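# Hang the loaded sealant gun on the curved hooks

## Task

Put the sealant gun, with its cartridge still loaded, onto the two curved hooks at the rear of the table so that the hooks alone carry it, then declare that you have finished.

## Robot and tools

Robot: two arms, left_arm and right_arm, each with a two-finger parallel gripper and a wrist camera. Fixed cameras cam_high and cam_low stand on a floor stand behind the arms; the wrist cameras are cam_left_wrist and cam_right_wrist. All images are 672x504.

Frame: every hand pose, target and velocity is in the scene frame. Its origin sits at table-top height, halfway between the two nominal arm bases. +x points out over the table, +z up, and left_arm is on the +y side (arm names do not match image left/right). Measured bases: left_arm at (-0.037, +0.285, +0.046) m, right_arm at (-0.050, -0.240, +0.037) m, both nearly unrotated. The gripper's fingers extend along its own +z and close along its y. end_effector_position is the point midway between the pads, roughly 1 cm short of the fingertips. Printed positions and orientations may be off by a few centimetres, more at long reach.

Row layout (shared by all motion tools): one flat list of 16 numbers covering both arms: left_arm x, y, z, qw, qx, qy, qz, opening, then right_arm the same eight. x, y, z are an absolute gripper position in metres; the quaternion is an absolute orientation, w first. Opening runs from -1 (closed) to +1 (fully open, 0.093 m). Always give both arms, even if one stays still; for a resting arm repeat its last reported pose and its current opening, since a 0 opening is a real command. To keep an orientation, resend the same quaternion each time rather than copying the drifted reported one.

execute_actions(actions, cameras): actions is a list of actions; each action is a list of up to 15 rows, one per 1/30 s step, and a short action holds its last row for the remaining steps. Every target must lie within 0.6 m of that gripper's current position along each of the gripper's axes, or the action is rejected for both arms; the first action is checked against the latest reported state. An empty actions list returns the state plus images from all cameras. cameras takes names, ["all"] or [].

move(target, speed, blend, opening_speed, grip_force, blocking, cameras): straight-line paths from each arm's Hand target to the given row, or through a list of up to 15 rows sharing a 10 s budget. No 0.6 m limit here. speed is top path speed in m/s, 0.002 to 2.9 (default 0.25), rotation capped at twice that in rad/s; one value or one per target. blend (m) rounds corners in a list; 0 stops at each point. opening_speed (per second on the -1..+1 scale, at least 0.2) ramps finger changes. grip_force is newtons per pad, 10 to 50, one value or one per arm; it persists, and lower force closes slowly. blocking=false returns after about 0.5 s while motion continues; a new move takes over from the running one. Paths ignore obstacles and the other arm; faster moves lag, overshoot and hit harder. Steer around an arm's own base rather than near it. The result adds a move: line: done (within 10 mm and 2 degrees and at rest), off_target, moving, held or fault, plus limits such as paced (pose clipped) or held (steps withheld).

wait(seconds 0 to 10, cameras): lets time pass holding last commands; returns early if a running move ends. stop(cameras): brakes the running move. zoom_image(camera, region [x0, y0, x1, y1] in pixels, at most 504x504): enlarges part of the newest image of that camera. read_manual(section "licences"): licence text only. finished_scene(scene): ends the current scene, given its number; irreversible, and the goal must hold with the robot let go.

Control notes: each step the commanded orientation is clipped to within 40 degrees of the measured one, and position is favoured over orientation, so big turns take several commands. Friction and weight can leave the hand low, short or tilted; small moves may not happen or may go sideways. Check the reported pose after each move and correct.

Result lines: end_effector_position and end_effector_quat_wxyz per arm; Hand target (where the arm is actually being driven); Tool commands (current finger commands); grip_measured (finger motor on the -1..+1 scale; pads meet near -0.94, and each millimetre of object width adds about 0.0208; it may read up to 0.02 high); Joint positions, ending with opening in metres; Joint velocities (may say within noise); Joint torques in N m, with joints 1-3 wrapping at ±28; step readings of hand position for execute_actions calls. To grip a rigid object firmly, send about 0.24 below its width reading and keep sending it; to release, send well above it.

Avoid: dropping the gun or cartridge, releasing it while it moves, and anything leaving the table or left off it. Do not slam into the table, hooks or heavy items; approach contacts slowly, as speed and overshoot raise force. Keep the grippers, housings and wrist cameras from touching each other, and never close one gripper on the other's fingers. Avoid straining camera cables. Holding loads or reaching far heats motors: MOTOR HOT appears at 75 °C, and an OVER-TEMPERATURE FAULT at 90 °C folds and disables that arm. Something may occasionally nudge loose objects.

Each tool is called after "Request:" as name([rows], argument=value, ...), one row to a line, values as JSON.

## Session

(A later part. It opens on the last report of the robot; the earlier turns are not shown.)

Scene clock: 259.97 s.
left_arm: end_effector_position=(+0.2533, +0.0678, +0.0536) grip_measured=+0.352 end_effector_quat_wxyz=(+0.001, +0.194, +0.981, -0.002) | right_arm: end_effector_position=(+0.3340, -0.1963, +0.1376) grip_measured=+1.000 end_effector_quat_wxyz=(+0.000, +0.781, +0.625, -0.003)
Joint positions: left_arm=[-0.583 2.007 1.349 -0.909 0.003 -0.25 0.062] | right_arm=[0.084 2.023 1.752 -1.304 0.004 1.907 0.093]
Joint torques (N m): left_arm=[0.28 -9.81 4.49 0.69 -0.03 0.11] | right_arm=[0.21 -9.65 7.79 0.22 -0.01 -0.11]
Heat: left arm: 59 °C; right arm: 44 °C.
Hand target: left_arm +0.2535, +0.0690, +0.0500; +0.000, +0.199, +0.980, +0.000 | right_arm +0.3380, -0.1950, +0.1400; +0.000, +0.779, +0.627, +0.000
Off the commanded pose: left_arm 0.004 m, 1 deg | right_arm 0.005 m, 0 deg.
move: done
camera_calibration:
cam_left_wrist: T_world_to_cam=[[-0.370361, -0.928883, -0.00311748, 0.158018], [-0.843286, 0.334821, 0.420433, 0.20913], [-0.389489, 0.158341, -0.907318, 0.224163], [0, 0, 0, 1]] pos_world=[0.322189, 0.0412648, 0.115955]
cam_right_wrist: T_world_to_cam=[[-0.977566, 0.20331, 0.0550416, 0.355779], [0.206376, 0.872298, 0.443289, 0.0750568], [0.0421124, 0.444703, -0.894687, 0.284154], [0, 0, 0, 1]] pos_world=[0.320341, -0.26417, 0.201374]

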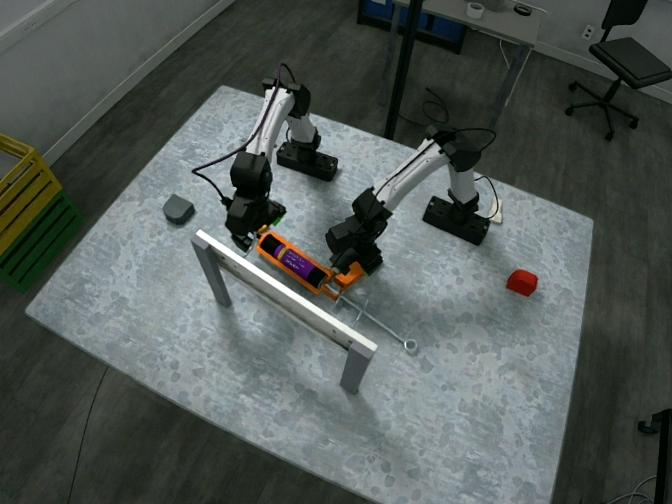

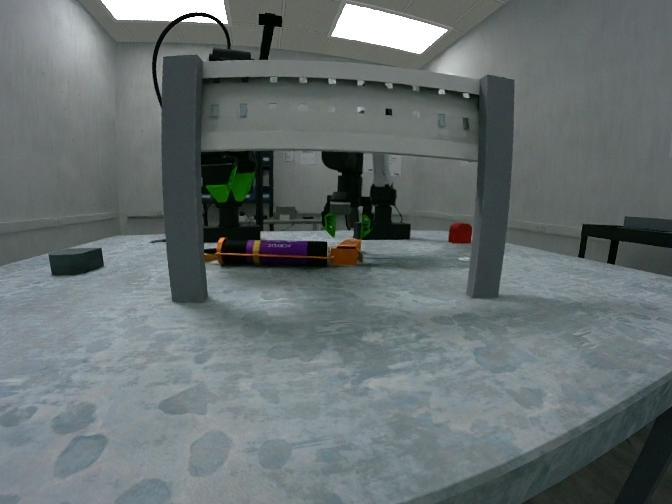

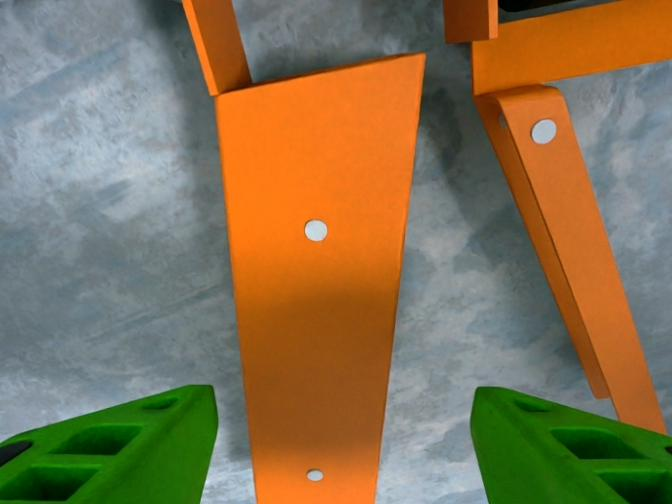

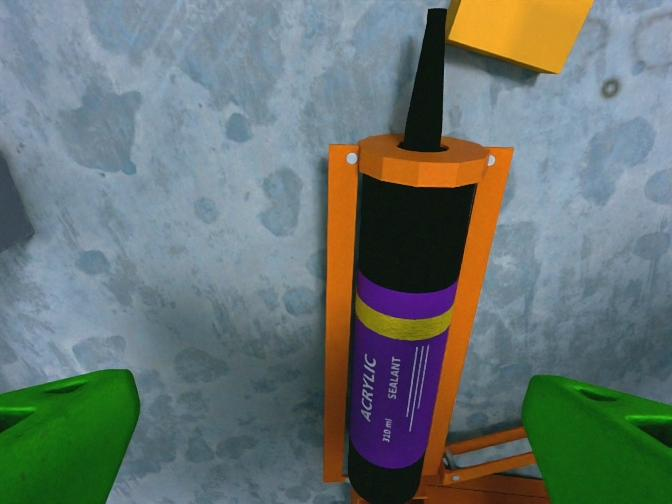

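Request:
move([
  [0.2535,0.069,0.05,0,0.1985,0.98,0,0.35,0.301,-0.19,0.10,0,0.779,0.627,0,1],
], speed=0.12, cameras=["cam_right_wrist","cam_low","cam_high"])

Request:
zoom_image(camera="cam_low", region=[150, 130, 400, 290])

Request:
zoom_image(camera="cam_high", region=[200, 150, 400, 330])

Scene clock: 293.03 s.
left_arm: end_effector_position=(+0.2533, +0.0678, +0.0536) grip_measured=+0.352 end_effector_quat_wxyz=(+0.001, +0.194, +0.981, -0.002) | right_arm: end_effector_position=(+0.3157, -0.1978, +0.1044) grip_measured=+1.000 end_effector_quat_wxyz=(+0.012, +0.782, +0.623, +0.018)
Joint positions: left_arm=[-0.583 2.007 1.349 -0.909 0.003 -0.25 0.062] | right_arm=[0.085 1.921 1.474 -1.08 0.001 1.912 0.093]
Joint torques (N m): left_arm=[0.24 -9.74 4.49 0.69 -0.01 0.13] | right_arm=[2.17 -10.65 3.69 0.13 0.02 0.1]
Heat: left arm: 55 °C; right arm: 43 °C.
Hand target: left_arm +0.2535, +0.0690, +0.0500; +0.000, +0.199, +0.980, +0.000 | right_arm +0.3013, -0.1905, +0.1002; +0.000, +0.779, +0.627, +0.000
Off the commanded pose: left_arm 0.004 m, 1 deg | right_arm 0.017 m, 3 deg.
move: off_target (right_arm)
camera_calibration:
cam_right_wrist: T_world_to_cam=[[-0.978119, 0.20779, 0.0103517, 0.345657], [0.189151, 0.867456, 0.460154, 0.0975293], [0.0866358, 0.452043, -0.887779, 0.242607], [0, 0, 0, 1]] pos_world=[0.298627, -0.266096, 0.166925]
Images, in order (width x height): cam_high 672x504, cam_low 672x504, cam_right_wrist 672x504.

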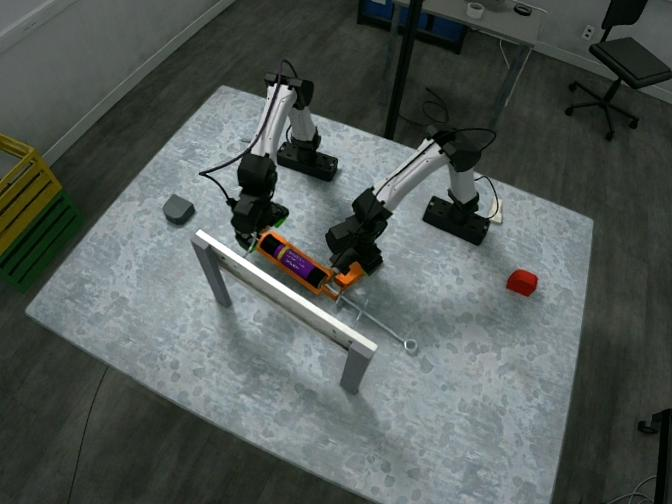

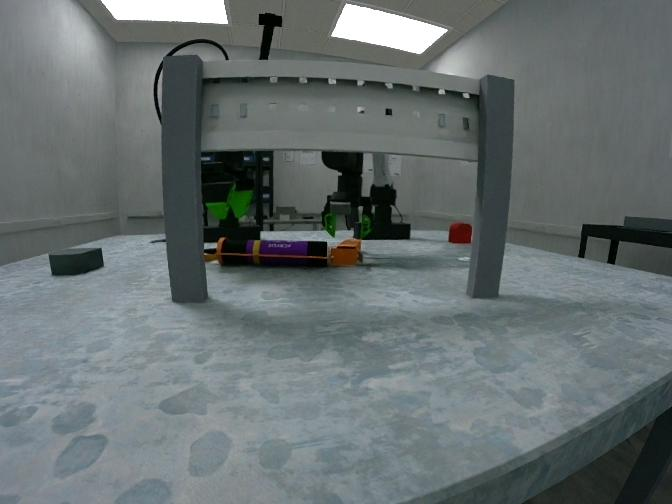

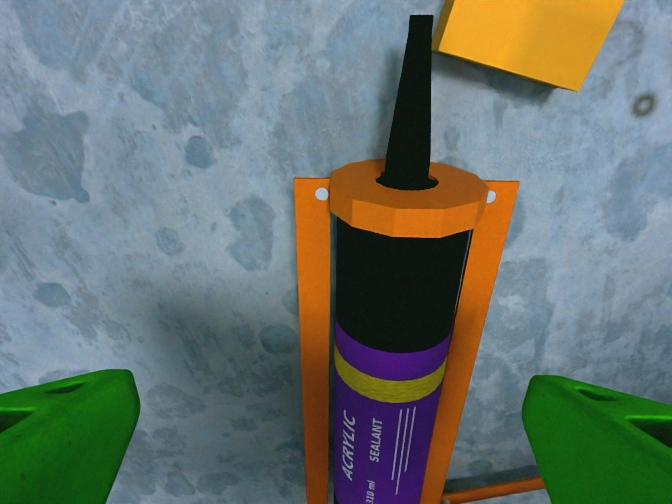

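Scaled by 2.016 from the camera's 672x504 image, which has a finer 960x720 frame.

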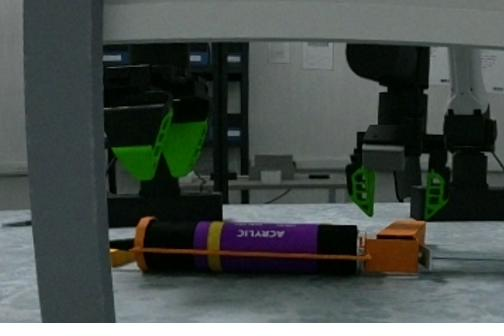

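Scaled by 2.520 from the camera's 672x504 image, which has a finer 960x720 frame.

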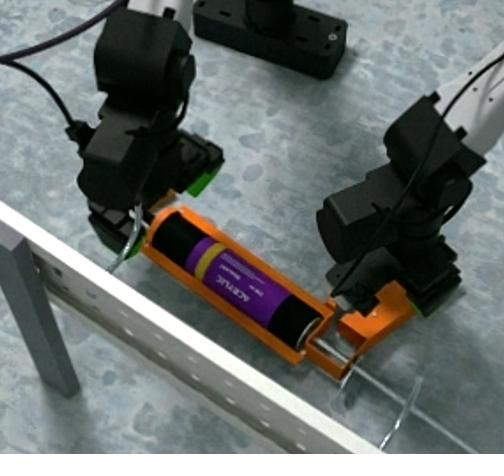

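Request:
move([
  [0.2535,0.069,0.05,0,0.1985,0.98,0,0.35,0.338,-0.197,0.11,0,0.779,0.627,0,1],
  [0.2535,0.069,0.05,0,0.1985,0.98,0,0.35,0.338,-0.197,0.24,0,0.779,0.627,0,1],
  [0.2535,0.069,0.05,0,0.1985,0.98,0,0.35,0.24,-0.22,0.24,0,0.779,0.627,0,1],
], speed=0.1, cameras=["cam_right_wrist","cam_high"])

Scene clock: 328.70 s.
left_arm: end_effector_position=(+0.2533, +0.0678, +0.0536) grip_measured=+0.352 end_effector_quat_wxyz=(+0.001, +0.194, +0.981, -0.002) | right_arm: end_effector_position=(+0.2444, -0.2182, +0.2347) grip_measured=+1.000 end_effector_quat_wxyz=(+0.005, +0.779, +0.627, +0.007)
Joint positions: left_arm=[-0.583 2.007 1.349 -0.909 0.003 -0.25 0.062] | right_arm=[0.044 1.672 1.689 -1.569 0.001 1.861 0.093]
Joint torques (N m): left_arm=[0.35 -9.74 4.46 0.67 -0.02 0.12] | right_arm=[-0.21 -9.77 4.79 0.32 0.02 -0.13]
Heat: left arm: 53 °C; right arm: 42 °C.
Hand target: left_arm +0.2535, +0.0690, +0.0500; +0.000, +0.199, +0.980, +0.000 | right_arm +0.2401, -0.2200, +0.2393; +0.009, +0.779, +0.627, +0.013
Off the commanded pose: left_arm 0.004 m, 1 deg | right_arm 0.007 m, 1 deg.
joint sent to its limit (right arm) — joint 4 (wrist pitch), lower limit. The joint targets still meet the commanded pose.
move: done
camera_calibration:
cam_right_wrist: T_world_to_cam=[[-0.979702, 0.197484, 0.0344069, 0.271332], [0.1915, 0.871288, 0.451868, 0.0709184], [0.0592584, 0.449285, -0.891421, 0.380606], [0, 0, 0, 1]] pos_world=[0.229689, -0.286375, 0.297899]
Images, in order (width x height): cam_high 672x504, cam_right_wrist 672x504.

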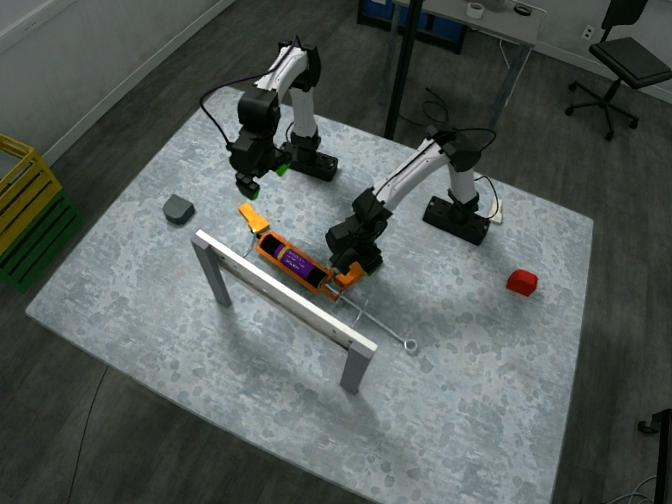

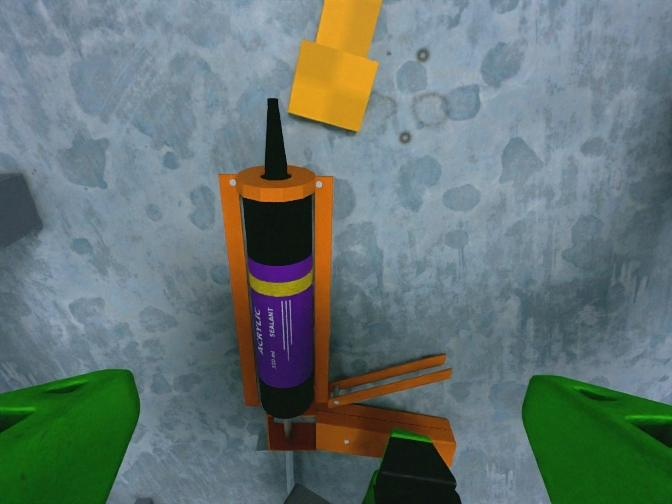

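Request:
move([
  [0.2535,0.07,0.014,0,0.1985,0.98,0,0.35,0.2,-0.24,0.24,0,0.779,0.627,0,1],
  [0.2535,0.07,0.014,0,0.1985,0.98,0,-0.5,0.2,-0.24,0.24,0,0.779,0.627,0,1],
], speed=0.1, opening_speed=0.5, cameras=["cam_left_wrist"])

Scene clock: 339.13 s.
left_arm: end_effector_position=(+0.2555, +0.0704, +0.0221) grip_measured=-0.243 end_effector_quat_wxyz=(+0.008, +0.197, +0.980, +0.001) | right_arm: end_effector_position=(+0.2037, -0.2388, +0.2372) grip_measured=+1.000 end_effector_quat_wxyz=(+0.007, +0.779, +0.627, +0.009)
Joint positions: left_arm=[-0.579 2.055 1.28 -0.784 -0.008 -0.24 0.034] | right_arm=[-0.026 1.512 1.535 -1.57 0.001 1.792 0.093]
Joint torques (N m): left_arm=[0.02 -8.49 4.49 0.74 0.1 0.06] | right_arm=[-0.25 -7.54 4.74 0.35 0.03 -0.12]
Heat: left arm: 52 °C; right arm: 42 °C.
Hand target: left_arm +0.2534, +0.0701, +0.0141; +0.000, +0.199, +0.980, +0.000 | right_arm +0.2001, -0.2400, +0.2393; +0.010, +0.779, +0.627, +0.012
Off the commanded pose: left_arm 0.008 m, 1 deg | right_arm 0.005 m, 1 deg.
joint sent to its limit (right arm) — joint 4 (wrist pitch), lower limit. The joint targets still meet the commanded pose.
move: done
camera_calibration:
cam_left_wrist: T_world_to_cam=[[-0.375466, -0.92677, -0.0110454, 0.162417], [-0.847376, 0.338424, 0.409173, 0.224419], [-0.375472, 0.16299, -0.91239, 0.192146], [0, 0, 0, 1]] pos_world=[0.323295, 0.0432562, 0.0852796]
Images, in order (width x height): cam_left_wrist 672x504.

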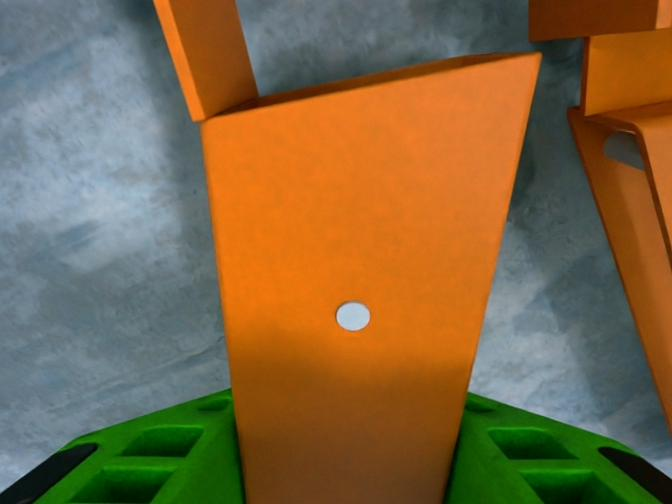

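Request:
move([
  [0.25,0.13,0.028,0,0.1985,0.98,0,-0.5,0.2,-0.24,0.24,0,0.779,0.627,0,1],
  [0.18,0.135,0.028,0,0.1985,0.98,0,-0.5,0.2,-0.24,0.24,0,0.779,0.627,0,1],
], speed=0.06, blend=0.01, cameras=["cam_high","cam_right_wrist"])

Scene clock: 348.00 s.
left_arm: end_effector_position=(+0.1899, +0.1341, +0.0217) grip_measured=-0.257 end_effector_quat_wxyz=(+0.009, +0.189, +0.982, +0.001) | right_arm: end_effector_position=(+0.2037, -0.2388, +0.2372) grip_measured=+1.000 end_effector_quat_wxyz=(+0.007, +0.779, +0.627, +0.009)
Joint positions: left_arm=[-0.534 1.76 0.861 -0.657 -0.009 -0.211 0.033] | right_arm=[-0.026 1.512 1.535 -1.57 0.001 1.792 0.093]
Joint torques (N m): left_arm=[-1.01 -10.18 3.63 0.25 0.11 0.11] | right_arm=[-0.21 -7.57 4.78 0.36 0.02 -0.12]
Heat: left arm: 51 °C; right arm: 42 °C.
Hand target: left_arm +0.1803, +0.1351, +0.0274; +0.000, +0.198, +0.980, +0.000 | right_arm +0.2001, -0.2400, +0.2393; +0.010, +0.779, +0.627, +0.012
Off the commanded pose: left_arm 0.012 m, 2 deg | right_arm 0.005 m, 1 deg.
joint sent to its limit (right arm) — joint 4 (wrist pitch), lower limit. The joint targets still meet the commanded pose.
move: off_target (left_arm)
camera_calibration:
cam_right_wrist: T_world_to_cam=[[-0.979801, 0.197821, 0.0292821, 0.236795], [0.189517, 0.87181, 0.451697, 0.0961722], [0.0638268, 0.448122, -0.891691, 0.393386], [0, 0, 0, 1]] pos_world=[0.188677, -0.306972, 0.300404]
Images, in order (width x height): cam_high 672x504, cam_right_wrist 672x504.

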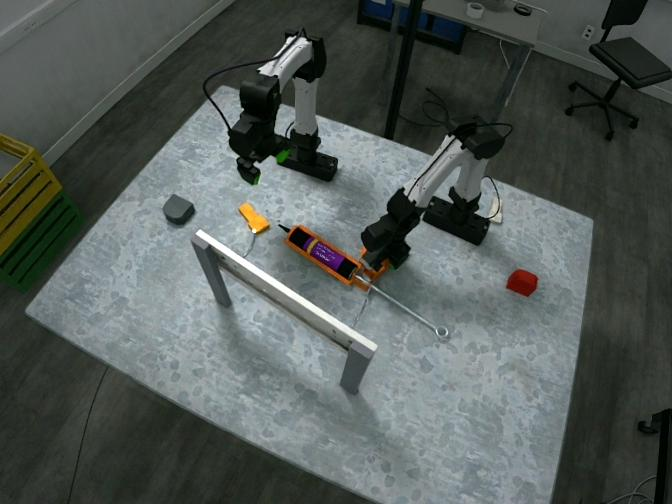

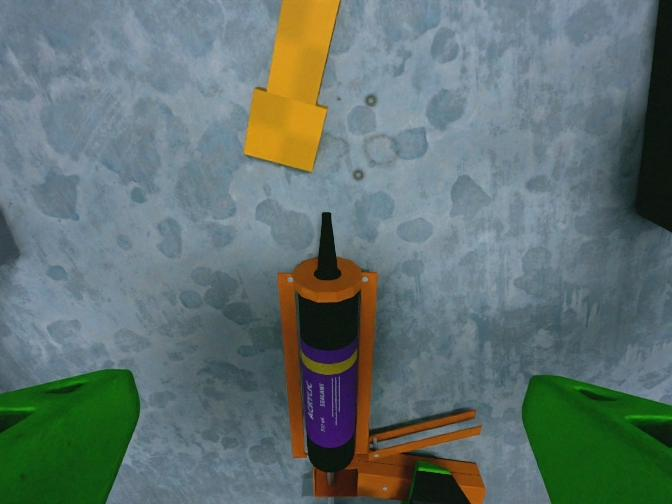

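Request:
move([
  [0.19,0.135,0.015,0,0.19,0.982,0,-0.5,0.228,-0.133,0.1,0,0.774,0.633,0,1],
], speed=0.15, cameras=["cam_right_wrist"])

Scene clock: 364.63 s.
left_arm: end_effector_position=(+0.1908, +0.1344, +0.0214) grip_measured=-0.257 end_effector_quat_wxyz=(+0.009, +0.187, +0.982, +0.001) | right_arm: end_effector_position=(+0.2286, -0.1361, +0.1034) grip_measured=+1.000 end_effector_quat_wxyz=(-0.008, +0.757, +0.654, +0.003)
Joint positions: left_arm=[-0.532 1.761 0.861 -0.654 -0.009 -0.211 0.033] | right_arm=[0.316 1.699 1.193 -1.064 -0.018 2.063 0.093]
Joint torques (N m): left_arm=[0.54 -4.64 4.48 0.71 0.1 0.11] | right_arm=[0.57 -6.97 4.92 0.44 -0.06 0.1]
Heat: left arm: 51 °C; right arm: 41 °C.
Hand target: left_arm +0.1899, +0.1350, +0.0152; +0.000, +0.190, +0.982, +0.000 | right_arm +0.2280, -0.1334, +0.1000; -0.012, +0.760, +0.650, +0.004
Off the commanded pose: left_arm 0.007 m, 1 deg | right_arm 0.005 m, 3 deg.
joint sent to its limit (right arm) — joint 6 (wrist roll), upper limit. The joint targets are off in orientation, not in position.
move: off_target (right_arm)
camera_calibration:
cam_right_wrist: T_world_to_cam=[[-0.989984, 0.12776, 0.0600777, 0.234419], [0.141035, 0.875642, 0.461909, 0.0728657], [0.00640706, 0.465755, -0.88489, 0.241287], [0, 0, 0, 1]] pos_world=[0.220249, -0.206134, 0.165772]
Images, in order (width x height): cam_right_wrist 672x504.

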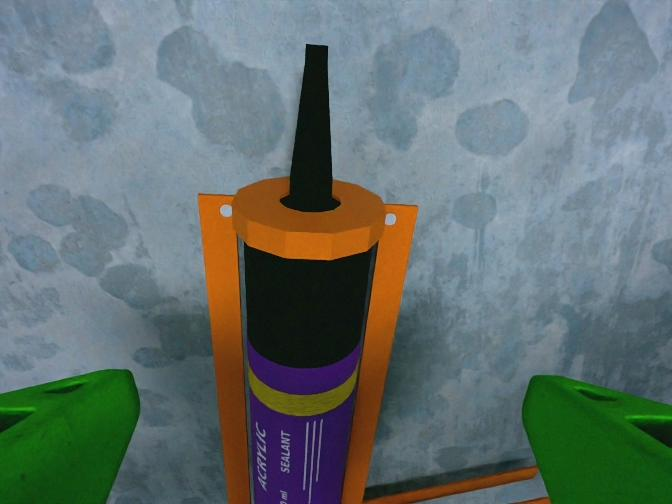

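Request:
move([
  [0.19,0.135,0.015,0,0.19,0.982,0,-0.5,0.24,-0.128,0.06,0,0.767,0.642,0,1],
], speed=0.12, cameras=["cam_right_wrist"])

Scene clock: 375.47 s.
left_arm: end_effector_position=(+0.1908, +0.1344, +0.0214) grip_measured=-0.257 end_effector_quat_wxyz=(+0.009, +0.187, +0.982, +0.001) | right_arm: end_effector_position=(+0.2409, -0.1300, +0.0640) grip_measured=+1.000 end_effector_quat_wxyz=(-0.008, +0.755, +0.655, +0.004)
Joint positions: left_arm=[-0.532 1.761 0.861 -0.654 -0.009 -0.211 0.033] | right_arm=[0.321 1.798 1.145 -0.915 -0.018 2.064 0.093]
Joint torques (N m): left_arm=[0.64 -4.74 4.42 0.73 0.11 0.1] | right_arm=[0.79 -7.56 4.78 0.43 0.06 0.1]
Heat: left arm: 48 °C; right arm: 41 °C.
Hand target: left_arm +0.1899, +0.1350, +0.0152; +0.000, +0.190, +0.982, +0.000 | right_arm +0.2401, -0.1284, +0.0600; -0.008, +0.758, +0.653, +0.002
Off the commanded pose: left_arm 0.007 m, 1 deg | right_arm 0.005 m, 2 deg.
joint sent to its limit (right arm) — joint 6 (wrist roll), upper limit. The joint targets still meet the commanded pose.
move: done
camera_calibration:
cam_right_wrist: T_world_to_cam=[[-0.99067, 0.123164, 0.0583376, 0.247855], [0.136154, 0.876001, 0.462692, 0.0851997], [0.00588298, 0.466318, -0.884598, 0.203657], [0, 0, 0, 1]] pos_world=[0.232745, -0.200131, 0.126274]
Images, in order (width x height): cam_right_wrist 672x504.

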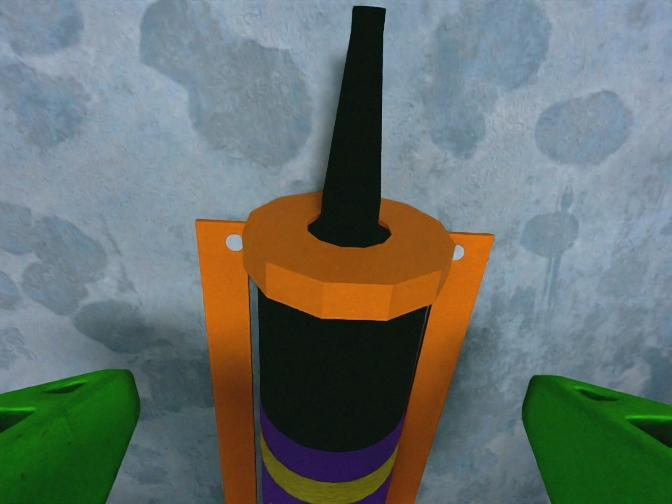

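Request:
move([
  [0.19,0.135,0.015,0,0.19,0.982,0,-0.5,0.239,-0.126,0.018,0,0.762,0.648,0,1],
  [0.19,0.135,0.015,0,0.19,0.982,0,-0.5,0.239,-0.126,0.018,0,0.762,0.648,0,0.1],
], speed=0.08, opening_speed=0.5, cameras=["cam_right_wrist"])

Scene clock: 384.53 s.
left_arm: end_effector_position=(+0.1908, +0.1344, +0.0214) grip_measured=-0.257 end_effector_quat_wxyz=(+0.009, +0.187, +0.982, +0.001) | right_arm: end_effector_position=(+0.2396, -0.1271, +0.0221) grip_measured=+0.594 end_effector_quat_wxyz=(-0.008, +0.753, +0.658, +0.003)
Joint positions: left_arm=[-0.532 1.761 0.861 -0.654 -0.009 -0.211 0.033] | right_arm=[0.332 1.876 1.058 -0.753 -0.018 2.066 0.074]
Joint torques (N m): left_arm=[0.62 -4.77 4.55 0.7 0.11 0.11] | right_arm=[0.69 -7.73 4.36 0.48 0.08 0.1]
Heat: left arm: 46 °C; right arm: 41 °C.
Hand target: left_arm +0.1898, +0.1350, +0.0152; +0.000, +0.190, +0.982, +0.000 | right_arm +0.2391, -0.1263, +0.0180; -0.006, +0.754, +0.656, +0.002
Off the commanded pose: left_arm 0.007 m, 1 deg | right_arm 0.004 m, 2 deg.
joint sent to its limit (right arm) — joint 6 (wrist roll), upper limit. The joint targets still meet the commanded pose.
move: done
camera_calibration:
cam_right_wrist: T_world_to_cam=[[-0.991492, 0.115603, 0.0598246, 0.247919], [0.130162, 0.877259, 0.462032, 0.103768], [0.000930642, 0.465888, -0.884843, 0.166411], [0, 0, 0, 1]] pos_world=[0.232149, -0.197221, 0.0844719]
Images, in order (width x height): cam_right_wrist 672x504.

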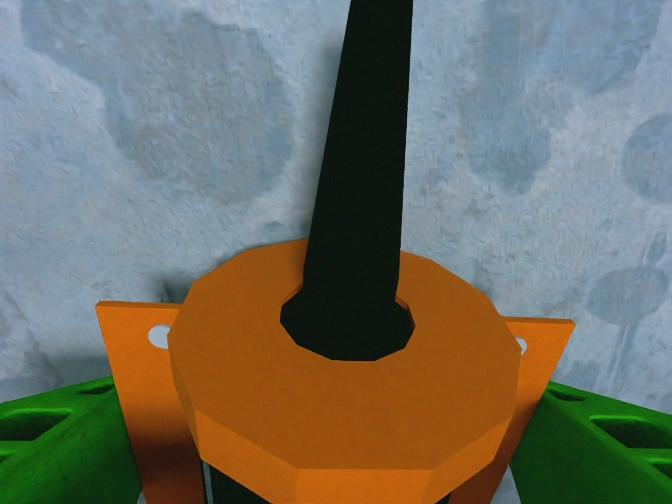

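Request:
move(target=[0.191,0.135,0.095,0,0.19,0.982,0,-0.5,0.239,-0.126,0.098,0,0.756,0.655,0,0.1], speed=0.1, cameras=["cam_low"])

Request:
zoom_image(camera="cam_low", region=[150, 130, 440, 290])

Scene clock: 400.73 s.
left_arm: end_effector_position=(+0.1808, +0.1333, +0.0759) grip_measured=-0.257 end_effector_quat_wxyz=(-0.028, +0.190, +0.981, -0.004) | right_arm: end_effector_position=(+0.2245, -0.1306, +0.0722) grip_measured=+0.590 end_effector_quat_wxyz=(-0.026, +0.755, +0.655, -0.034)
Joint positions: left_arm=[-0.532 1.674 1.01 -0.955 0.029 -0.206 0.033] | right_arm=[0.335 1.804 1.184 -1.033 -0.025 2.076 0.074]
Joint torques (N m): left_arm=[0.73 -11.12 7.39 0.18 -0.32 0.07] | right_arm=[0.72 -13.55 8.72 -0.07 0.22 -0.05]
Heat: left arm: 45 °C; right arm: 41 °C.
Hand target: left_arm +0.1905, +0.1350, +0.0943; +0.000, +0.190, +0.982, +0.000 | right_arm +0.2381, -0.1264, +0.0976; -0.003, +0.753, +0.658, +0.001
Off the commanded pose: left_arm 0.022 m, 3 deg | right_arm 0.030 m, 5 deg.
joint sent to its limit (right arm) — joint 6 (wrist roll), upper limit. The joint targets still meet the commanded pose.
move: off_target (left_arm, right_arm)
Images, in order (width x height): cam_low 672x504.

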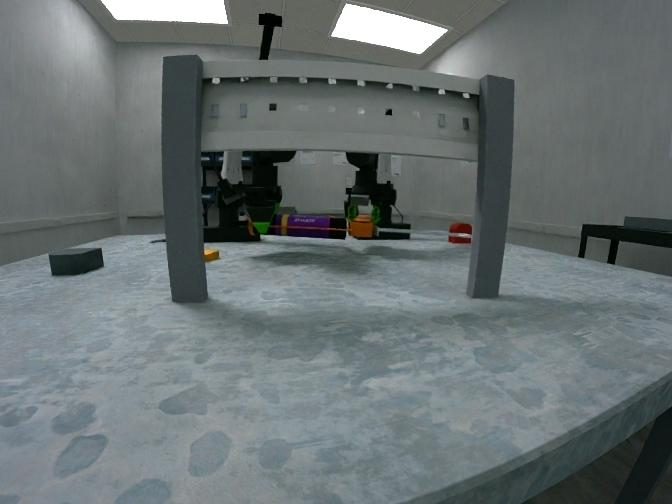

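Scaled by 1.738 from the camera's 672x504 image, which has a finer 960x720 frame.

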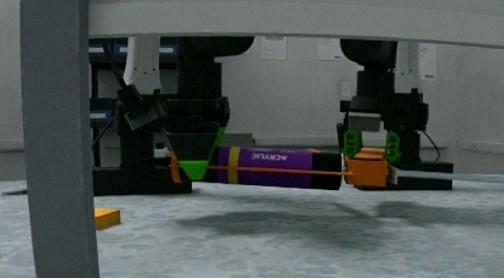

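Request:
move([
  [0.191,0.135,0.175,0,0.19,0.982,0,-0.5,0.25,-0.127,0.178,0,0.756,0.655,0,0.1],
  [0.208,0.132,0.19,0.2588,0.1835,0.9486,-0.001,-0.5,0.25,-0.127,0.24,0.2045,0.730,0.633,0.159,0.1],
  [0.243,0.125,0.195,0.5,0.1645,0.8504,-0.0025,-0.5,0.25,-0.127,0.281,0.395,0.655,0.567,0.307,0.1],
], speed=0.15, blend=0.02, cameras=["cam_low","cam_high"])

Request:
zoom_image(camera="cam_low", region=[150, 100, 440, 290])

Scene clock: 412.67 s.
left_arm: end_effector_position=(+0.2311, +0.1276, +0.1688) grip_measured=-0.261 end_effector_quat_wxyz=(+0.451, +0.155, +0.879, -0.010) | right_arm: end_effector_position=(+0.2452, -0.1202, +0.2568) grip_measured=+0.590 end_effector_quat_wxyz=(+0.360, +0.645, +0.612, +0.283)
Joint positions: left_arm=[-0.711 1.06 0.529 -0.188 -0.452 -0.211 0.033] | right_arm=[0.689 1.144 0.978 -0.668 0.669 2.076 0.074]
Joint torques (N m): left_arm=[-0.01 -5.2 6.99 2.86 -0.66 0.7] | right_arm=[0.79 -6.74 6.93 2.08 1.12 -0.1]
Heat: left arm: 45 °C; right arm: 42 °C.
Hand target: left_arm +0.2414, +0.1259, +0.1953; +0.497, +0.161, +0.852, -0.001 | right_arm +0.2488, -0.1275, +0.2807; +0.393, +0.647, +0.575, +0.310
Off the commanded pose: left_arm 0.029 m, 7 deg | right_arm 0.026 m, 7 deg.
joint sent to its limit (right arm) — joint 6 (wrist roll), upper limit. The joint targets still meet the commanded pose.
move: off_target (left_arm, right_arm)
Images, in order (width x height): cam_high 672x504, cam_low 672x504.

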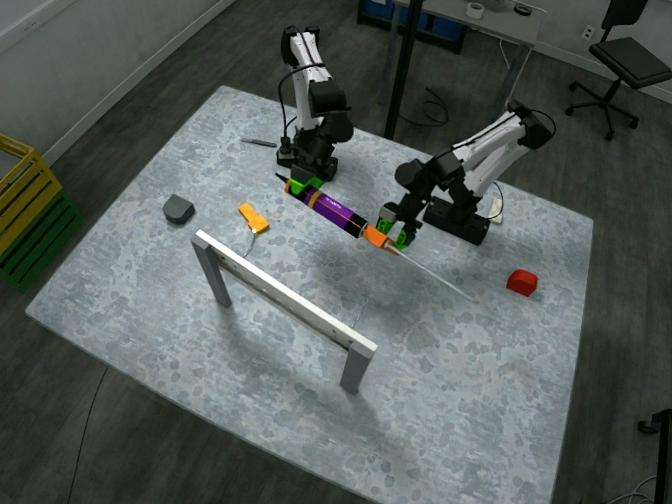

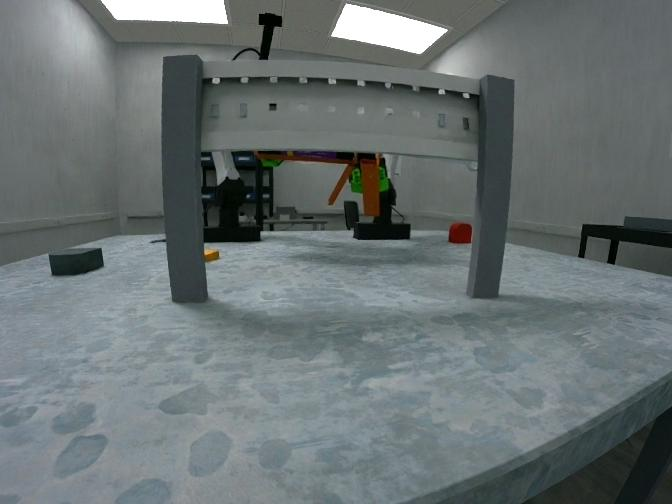

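Scaled by 1.738 from the camera's 672x504 image, which has a finer 960x720 frame.

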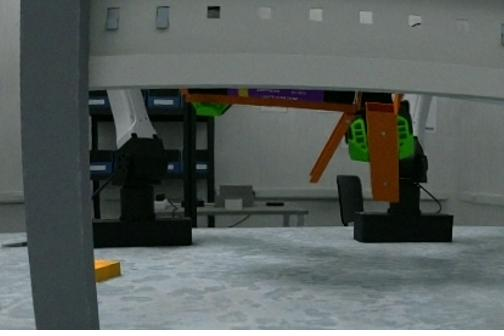

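Request:
move([
  [0.298,0.115,0.225,0.707,0.134,0.694,-0.004,-0.5,0.25,-0.127,0.324,0.559,0.535,0.463,0.434,0.1],
  [0.298,0.115,0.266,0.707,0.134,0.694,-0.004,-0.5,0.25,-0.127,0.365,0.559,0.535,0.463,0.434,0.1],
  [0.428,0.034,0.286,0.707,0.134,0.694,-0.004,-0.5,0.38,-0.208,0.385,0.559,0.535,0.463,0.434,0.1],
], speed=0.12, blend=0.02, cameras=["cam_low","cam_high"])

Request:
zoom_image(camera="cam_high", region=[190, 150, 490, 370])

Scene clock: 432.90 s.
left_arm: end_effector_position=(+0.4130, +0.0389, +0.2351) grip_measured=-0.261 end_effector_quat_wxyz=(+0.648, +0.153, +0.747, +0.000) | right_arm: end_effector_position=(+0.3703, -0.2074, +0.3297) grip_measured=+0.590 end_effector_quat_wxyz=(+0.521, +0.568, +0.501, +0.394)
Joint positions: left_arm=[-0.58 1.785 0.948 0.659 -0.429 0.126 0.033] | right_arm=[0.22 1.273 0.887 0.224 0.445 1.567 0.074]
Joint torques (N m): left_arm=[0.58 -9.68 9.91 3.68 -0.18 0.53] | right_arm=[-0.2 -5.97 12.27 3.1 0.06 -0.66]
Heat: left arm: 43 °C; right arm: 43 °C.
Hand target: left_arm +0.4229, +0.0372, +0.2858; +0.705, +0.132, +0.697, -0.003 | right_arm +0.3734, -0.2089, +0.3838; +0.559, +0.536, +0.462, +0.432
Off the commanded pose: left_arm 0.053 m, 9 deg | right_arm 0.056 m, 8 deg.
move: off_target (left_arm, right_arm)
Images, in order (width x height): cam_high 672x504, cam_low 672x504.

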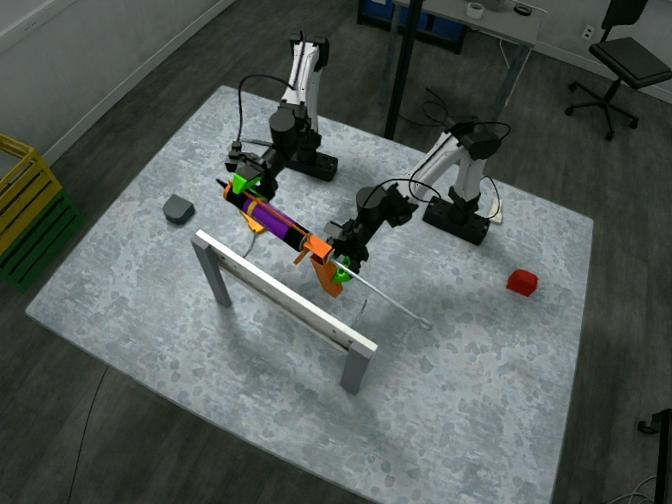

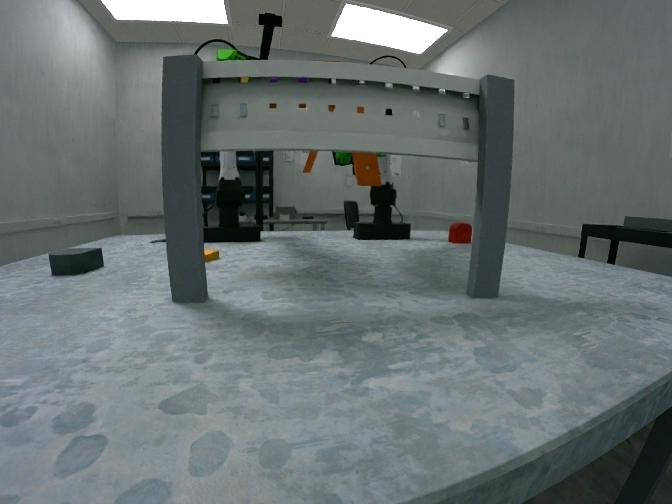

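Scaled by 1.680 from the camera's 672x504 image, which has a finer 960x720 frame.

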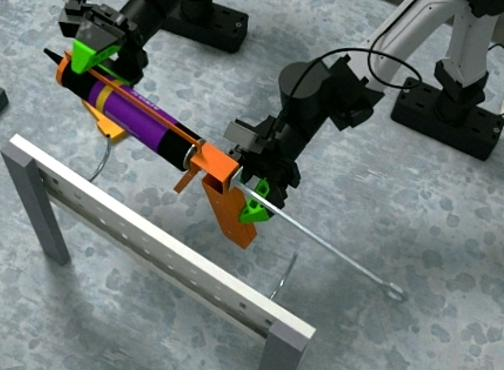

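Request:
move([
  [0.497,-0.003,0.305,0.707,0.134,0.694,-0.004,-0.5,0.446,-0.245,0.402,0.559,0.535,0.463,0.434,0.1],
], speed=0.08, cameras=["cam_low","cam_high"])

Request:
zoom_image(camera="cam_high", region=[190, 180, 490, 400])

Scene clock: 440.97 s.
left_arm: end_effector_position=(+0.4803, +0.0006, +0.2492) grip_measured=-0.261 end_effector_quat_wxyz=(+0.643, +0.156, +0.749, -0.002) | right_arm: end_effector_position=(+0.4367, -0.2466, +0.3435) grip_measured=+0.590 end_effector_quat_wxyz=(+0.521, +0.573, +0.498, +0.390)
Joint positions: left_arm=[-0.556 2.012 1.339 0.486 -0.397 0.129 0.033] | right_arm=[0.057 1.503 1.133 0.208 0.296 1.545 0.074]
Joint torques (N m): left_arm=[0.62 -12.29 10.77 3.74 -0.25 0.47] | right_arm=[0.14 -8.66 12.44 3.08 -0.08 -0.45]
Heat: left arm: 44 °C; right arm: 45 °C.
Hand target: left_arm +0.4902, +0.0011, +0.3045; +0.704, +0.132, +0.697, -0.003 | right_arm +0.4388, -0.2452, +0.4009; +0.559, +0.535, +0.462, +0.433
Off the commanded pose: left_arm 0.058 m, 10 deg | right_arm 0.059 m, 9 deg.
move: off_target (left_arm, right_arm)
Images, in order (width x height): cam_high 672x504, cam_low 672x504.

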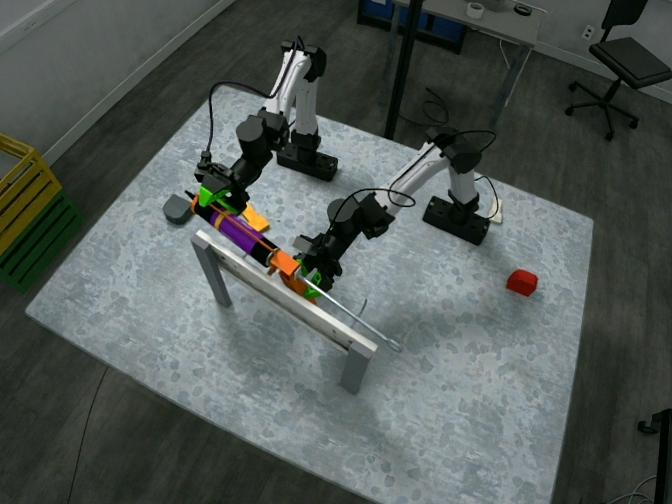

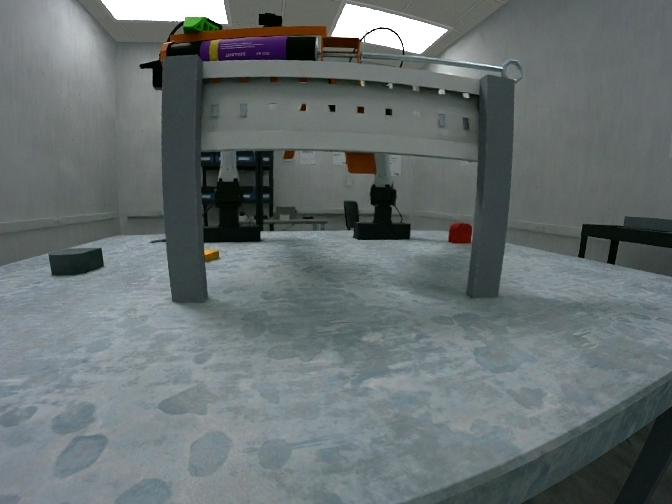

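Scaled by 1.680 from the camera's 672x504 image, which has a finer 960x720 frame.

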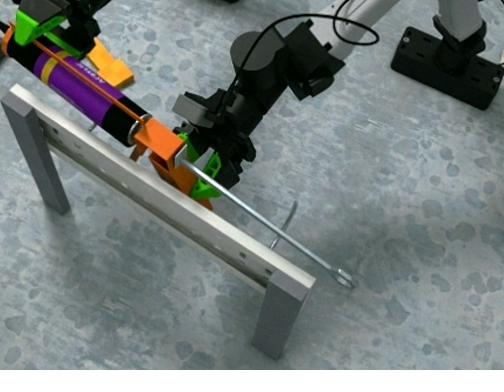

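Request:
move([
  [0.474,-0.001,0.303,0.7066,0.108,0.6985,0.0225,-0.5,0.444,-0.243,0.40,0.542,0.517,0.483,0.4547,0.1],
], speed=0.06, cameras=["cam_low","cam_high"])

Request:
zoom_image(camera="cam_high", region=[190, 180, 490, 400])

Scene clock: 463.43 s.
left_arm: end_effector_position=(+0.4711, -0.0048, +0.2468) grip_measured=-0.261 end_effector_quat_wxyz=(+0.644, +0.138, +0.753, +0.011) | right_arm: end_effector_position=(+0.4392, -0.2511, +0.3428) grip_measured=+0.590 end_effector_quat_wxyz=(+0.509, +0.560, +0.515, +0.402)
Joint positions: left_arm=[-0.594 2.012 1.329 0.489 -0.479 0.109 0.033] | right_arm=[0.016 1.503 1.133 0.208 0.203 1.528 0.074]
Joint torques (N m): left_arm=[-0.58 -15.32 7.41 3.81 -0.81 0.55] | right_arm=[0.73 -10.1 10.91 3.19 -0.23 -0.28]
Heat: left arm: 51 °C; right arm: 51 °C.
Hand target: left_arm +0.4710, +0.0011, +0.3016; +0.702, +0.105, +0.704, +0.021 | right_arm +0.4379, -0.2435, +0.3992; +0.542, +0.517, +0.483, +0.453
Off the commanded pose: left_arm 0.056 m, 10 deg | right_arm 0.058 m, 9 deg.
move: off_target (left_arm, right_arm)
Images, in order (width x height): cam_high 672x504, cam_low 672x504.

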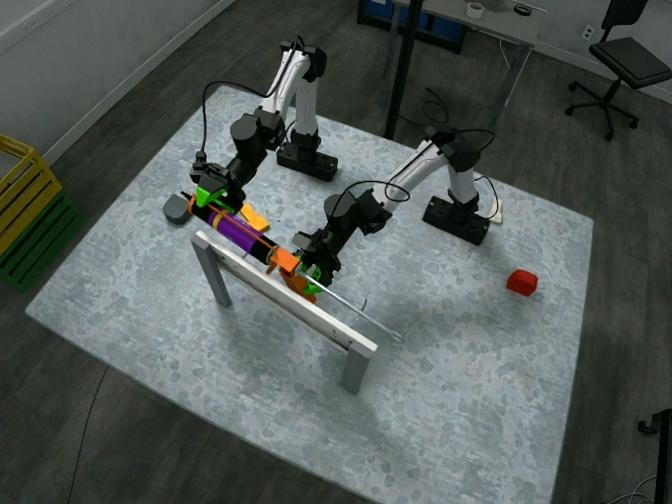

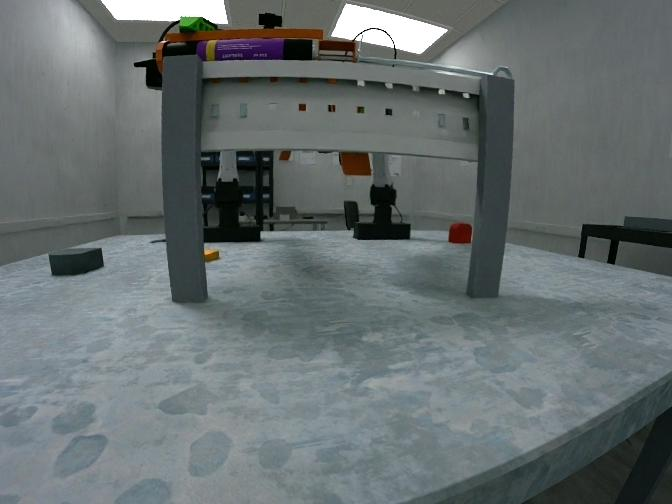

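Scaled by 1.680 from the camera's 672x504 image, which has a finer 960x720 frame.

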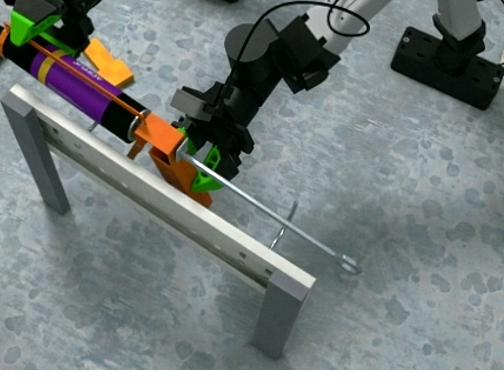

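Request:
move([
  [0.458,0.001,0.29,0.7058,0.0897,0.7011,0.041,-0.5,0.444,-0.24,0.387,0.53,0.504,0.496,0.4687,0.1],
], speed=0.06, cameras=["cam_low","cam_high"])

Request:
zoom_image(camera="cam_high", region=[190, 180, 490, 400])

Scene clock: 478.30 s.
left_arm: end_effector_position=(+0.4589, -0.0036, +0.2398) grip_measured=-0.261 end_effector_quat_wxyz=(+0.654, +0.107, +0.749, +0.021) | right_arm: end_effector_position=(+0.4407, -0.2483, +0.3430) grip_measured=+0.590 end_effector_quat_wxyz=(+0.506, +0.537, +0.532, +0.414)
Joint positions: left_arm=[-0.628 2.012 1.272 0.567 -0.569 0.081 0.033] | right_arm=[-0.003 1.503 1.12 0.237 0.13 1.494 0.074]
Joint torques (N m): left_arm=[-0.8 -15.58 6.93 3.5 -0.8 0.77] | right_arm=[0.83 -9.4 8.68 3.4 -0.26 0.12]
Heat: left arm: 57 °C; right arm: 52 °C.
Hand target: left_arm +0.4566, +0.0023, +0.2885; +0.701, +0.086, +0.707, +0.040 | right_arm +0.4399, -0.2402, +0.3865; +0.529, +0.504, +0.498, +0.467
Off the commanded pose: left_arm 0.050 m, 9 deg | right_arm 0.045 m, 9 deg.
move: off_target (left_arm, right_arm)
Images, in order (width x height): cam_high 672x504, cam_low 672x504.

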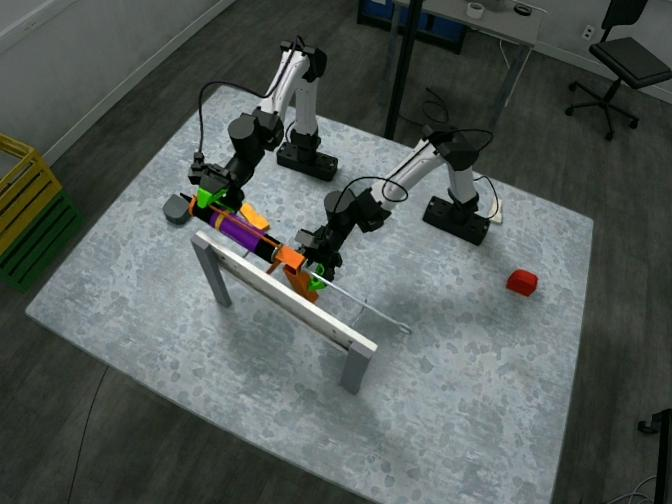

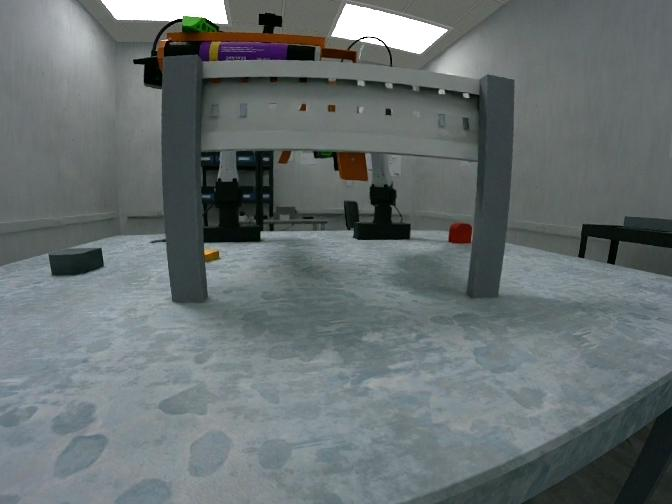

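Scaled by 1.680 from the camera's 672x504 image, which has a finer 960x720 frame.

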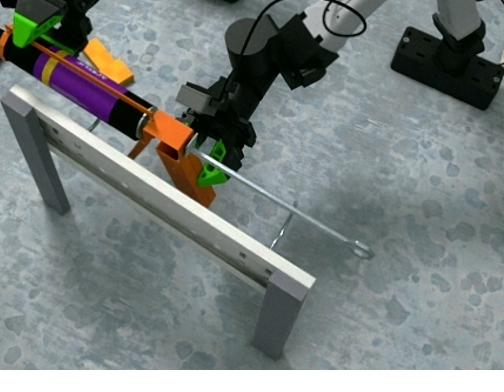

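Request:
move([
  [0.459,0.001,0.235,0.7058,0.0897,0.7011,0.041,-0.5,0.444,-0.24,0.332,0.53,0.504,0.496,0.4687,0.1],
], speed=0.06, cameras=["cam_low","cam_high"])

Request:
zoom_image(camera="cam_high", region=[190, 180, 490, 400])

Scene clock: 487.30 s.
left_arm: end_effector_position=(+0.4530, +0.0036, +0.1992) grip_measured=-0.261 end_effector_quat_wxyz=(+0.656, +0.109, +0.746, +0.040) | right_arm: end_effector_position=(+0.4396, -0.2454, +0.2935) grip_measured=+0.590 end_effector_quat_wxyz=(+0.500, +0.537, +0.527, +0.428)
Joint positions: left_arm=[-0.633 2.079 1.176 0.736 -0.6 0.111 0.033] | right_arm=[-0.003 1.548 0.949 0.464 0.113 1.519 0.074]
Joint torques (N m): left_arm=[-0.38 -11.77 6.95 3.8 -0.43 0.53] | right_arm=[0.83 -9.02 8.14 3.4 -0.07 -0.12]
Heat: left arm: 59 °C; right arm: 52 °C.
Hand target: left_arm +0.4566, +0.0028, +0.2345; +0.702, +0.087, +0.706, +0.041 | right_arm +0.4409, -0.2401, +0.3316; +0.529, +0.505, +0.497, +0.468
Off the commanded pose: left_arm 0.036 m, 8 deg | right_arm 0.039 m, 8 deg.
move: off_target (left_arm, right_arm)
Images, in order (width x height): cam_high 672x504, cam_low 672x504.

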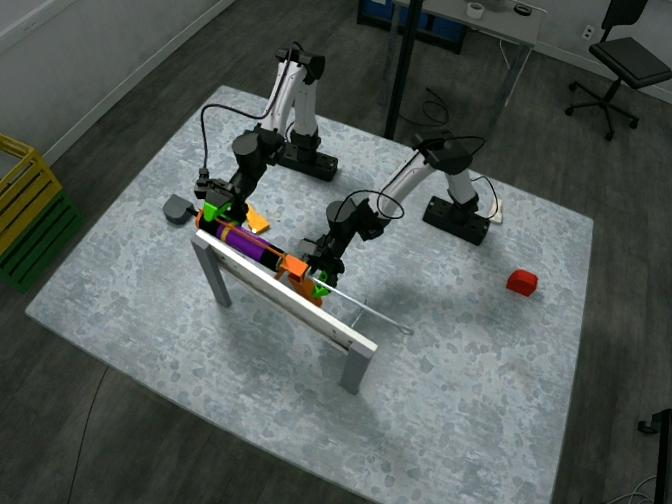

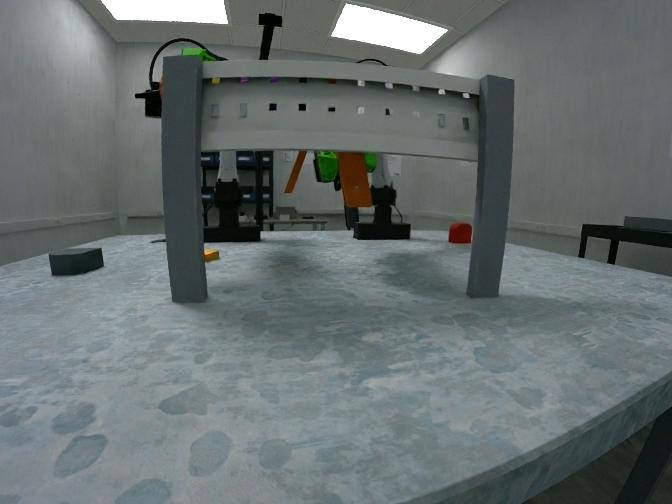

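Scaled by 1.680 from the camera's 672x504 image, which has a finer 960x720 frame.

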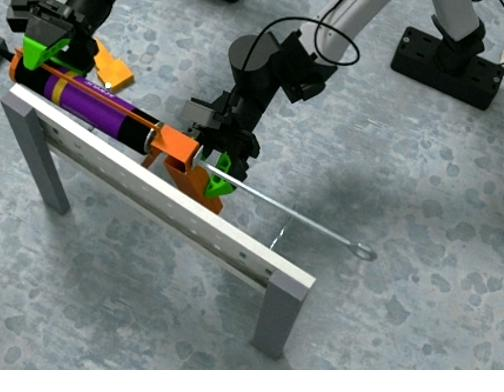

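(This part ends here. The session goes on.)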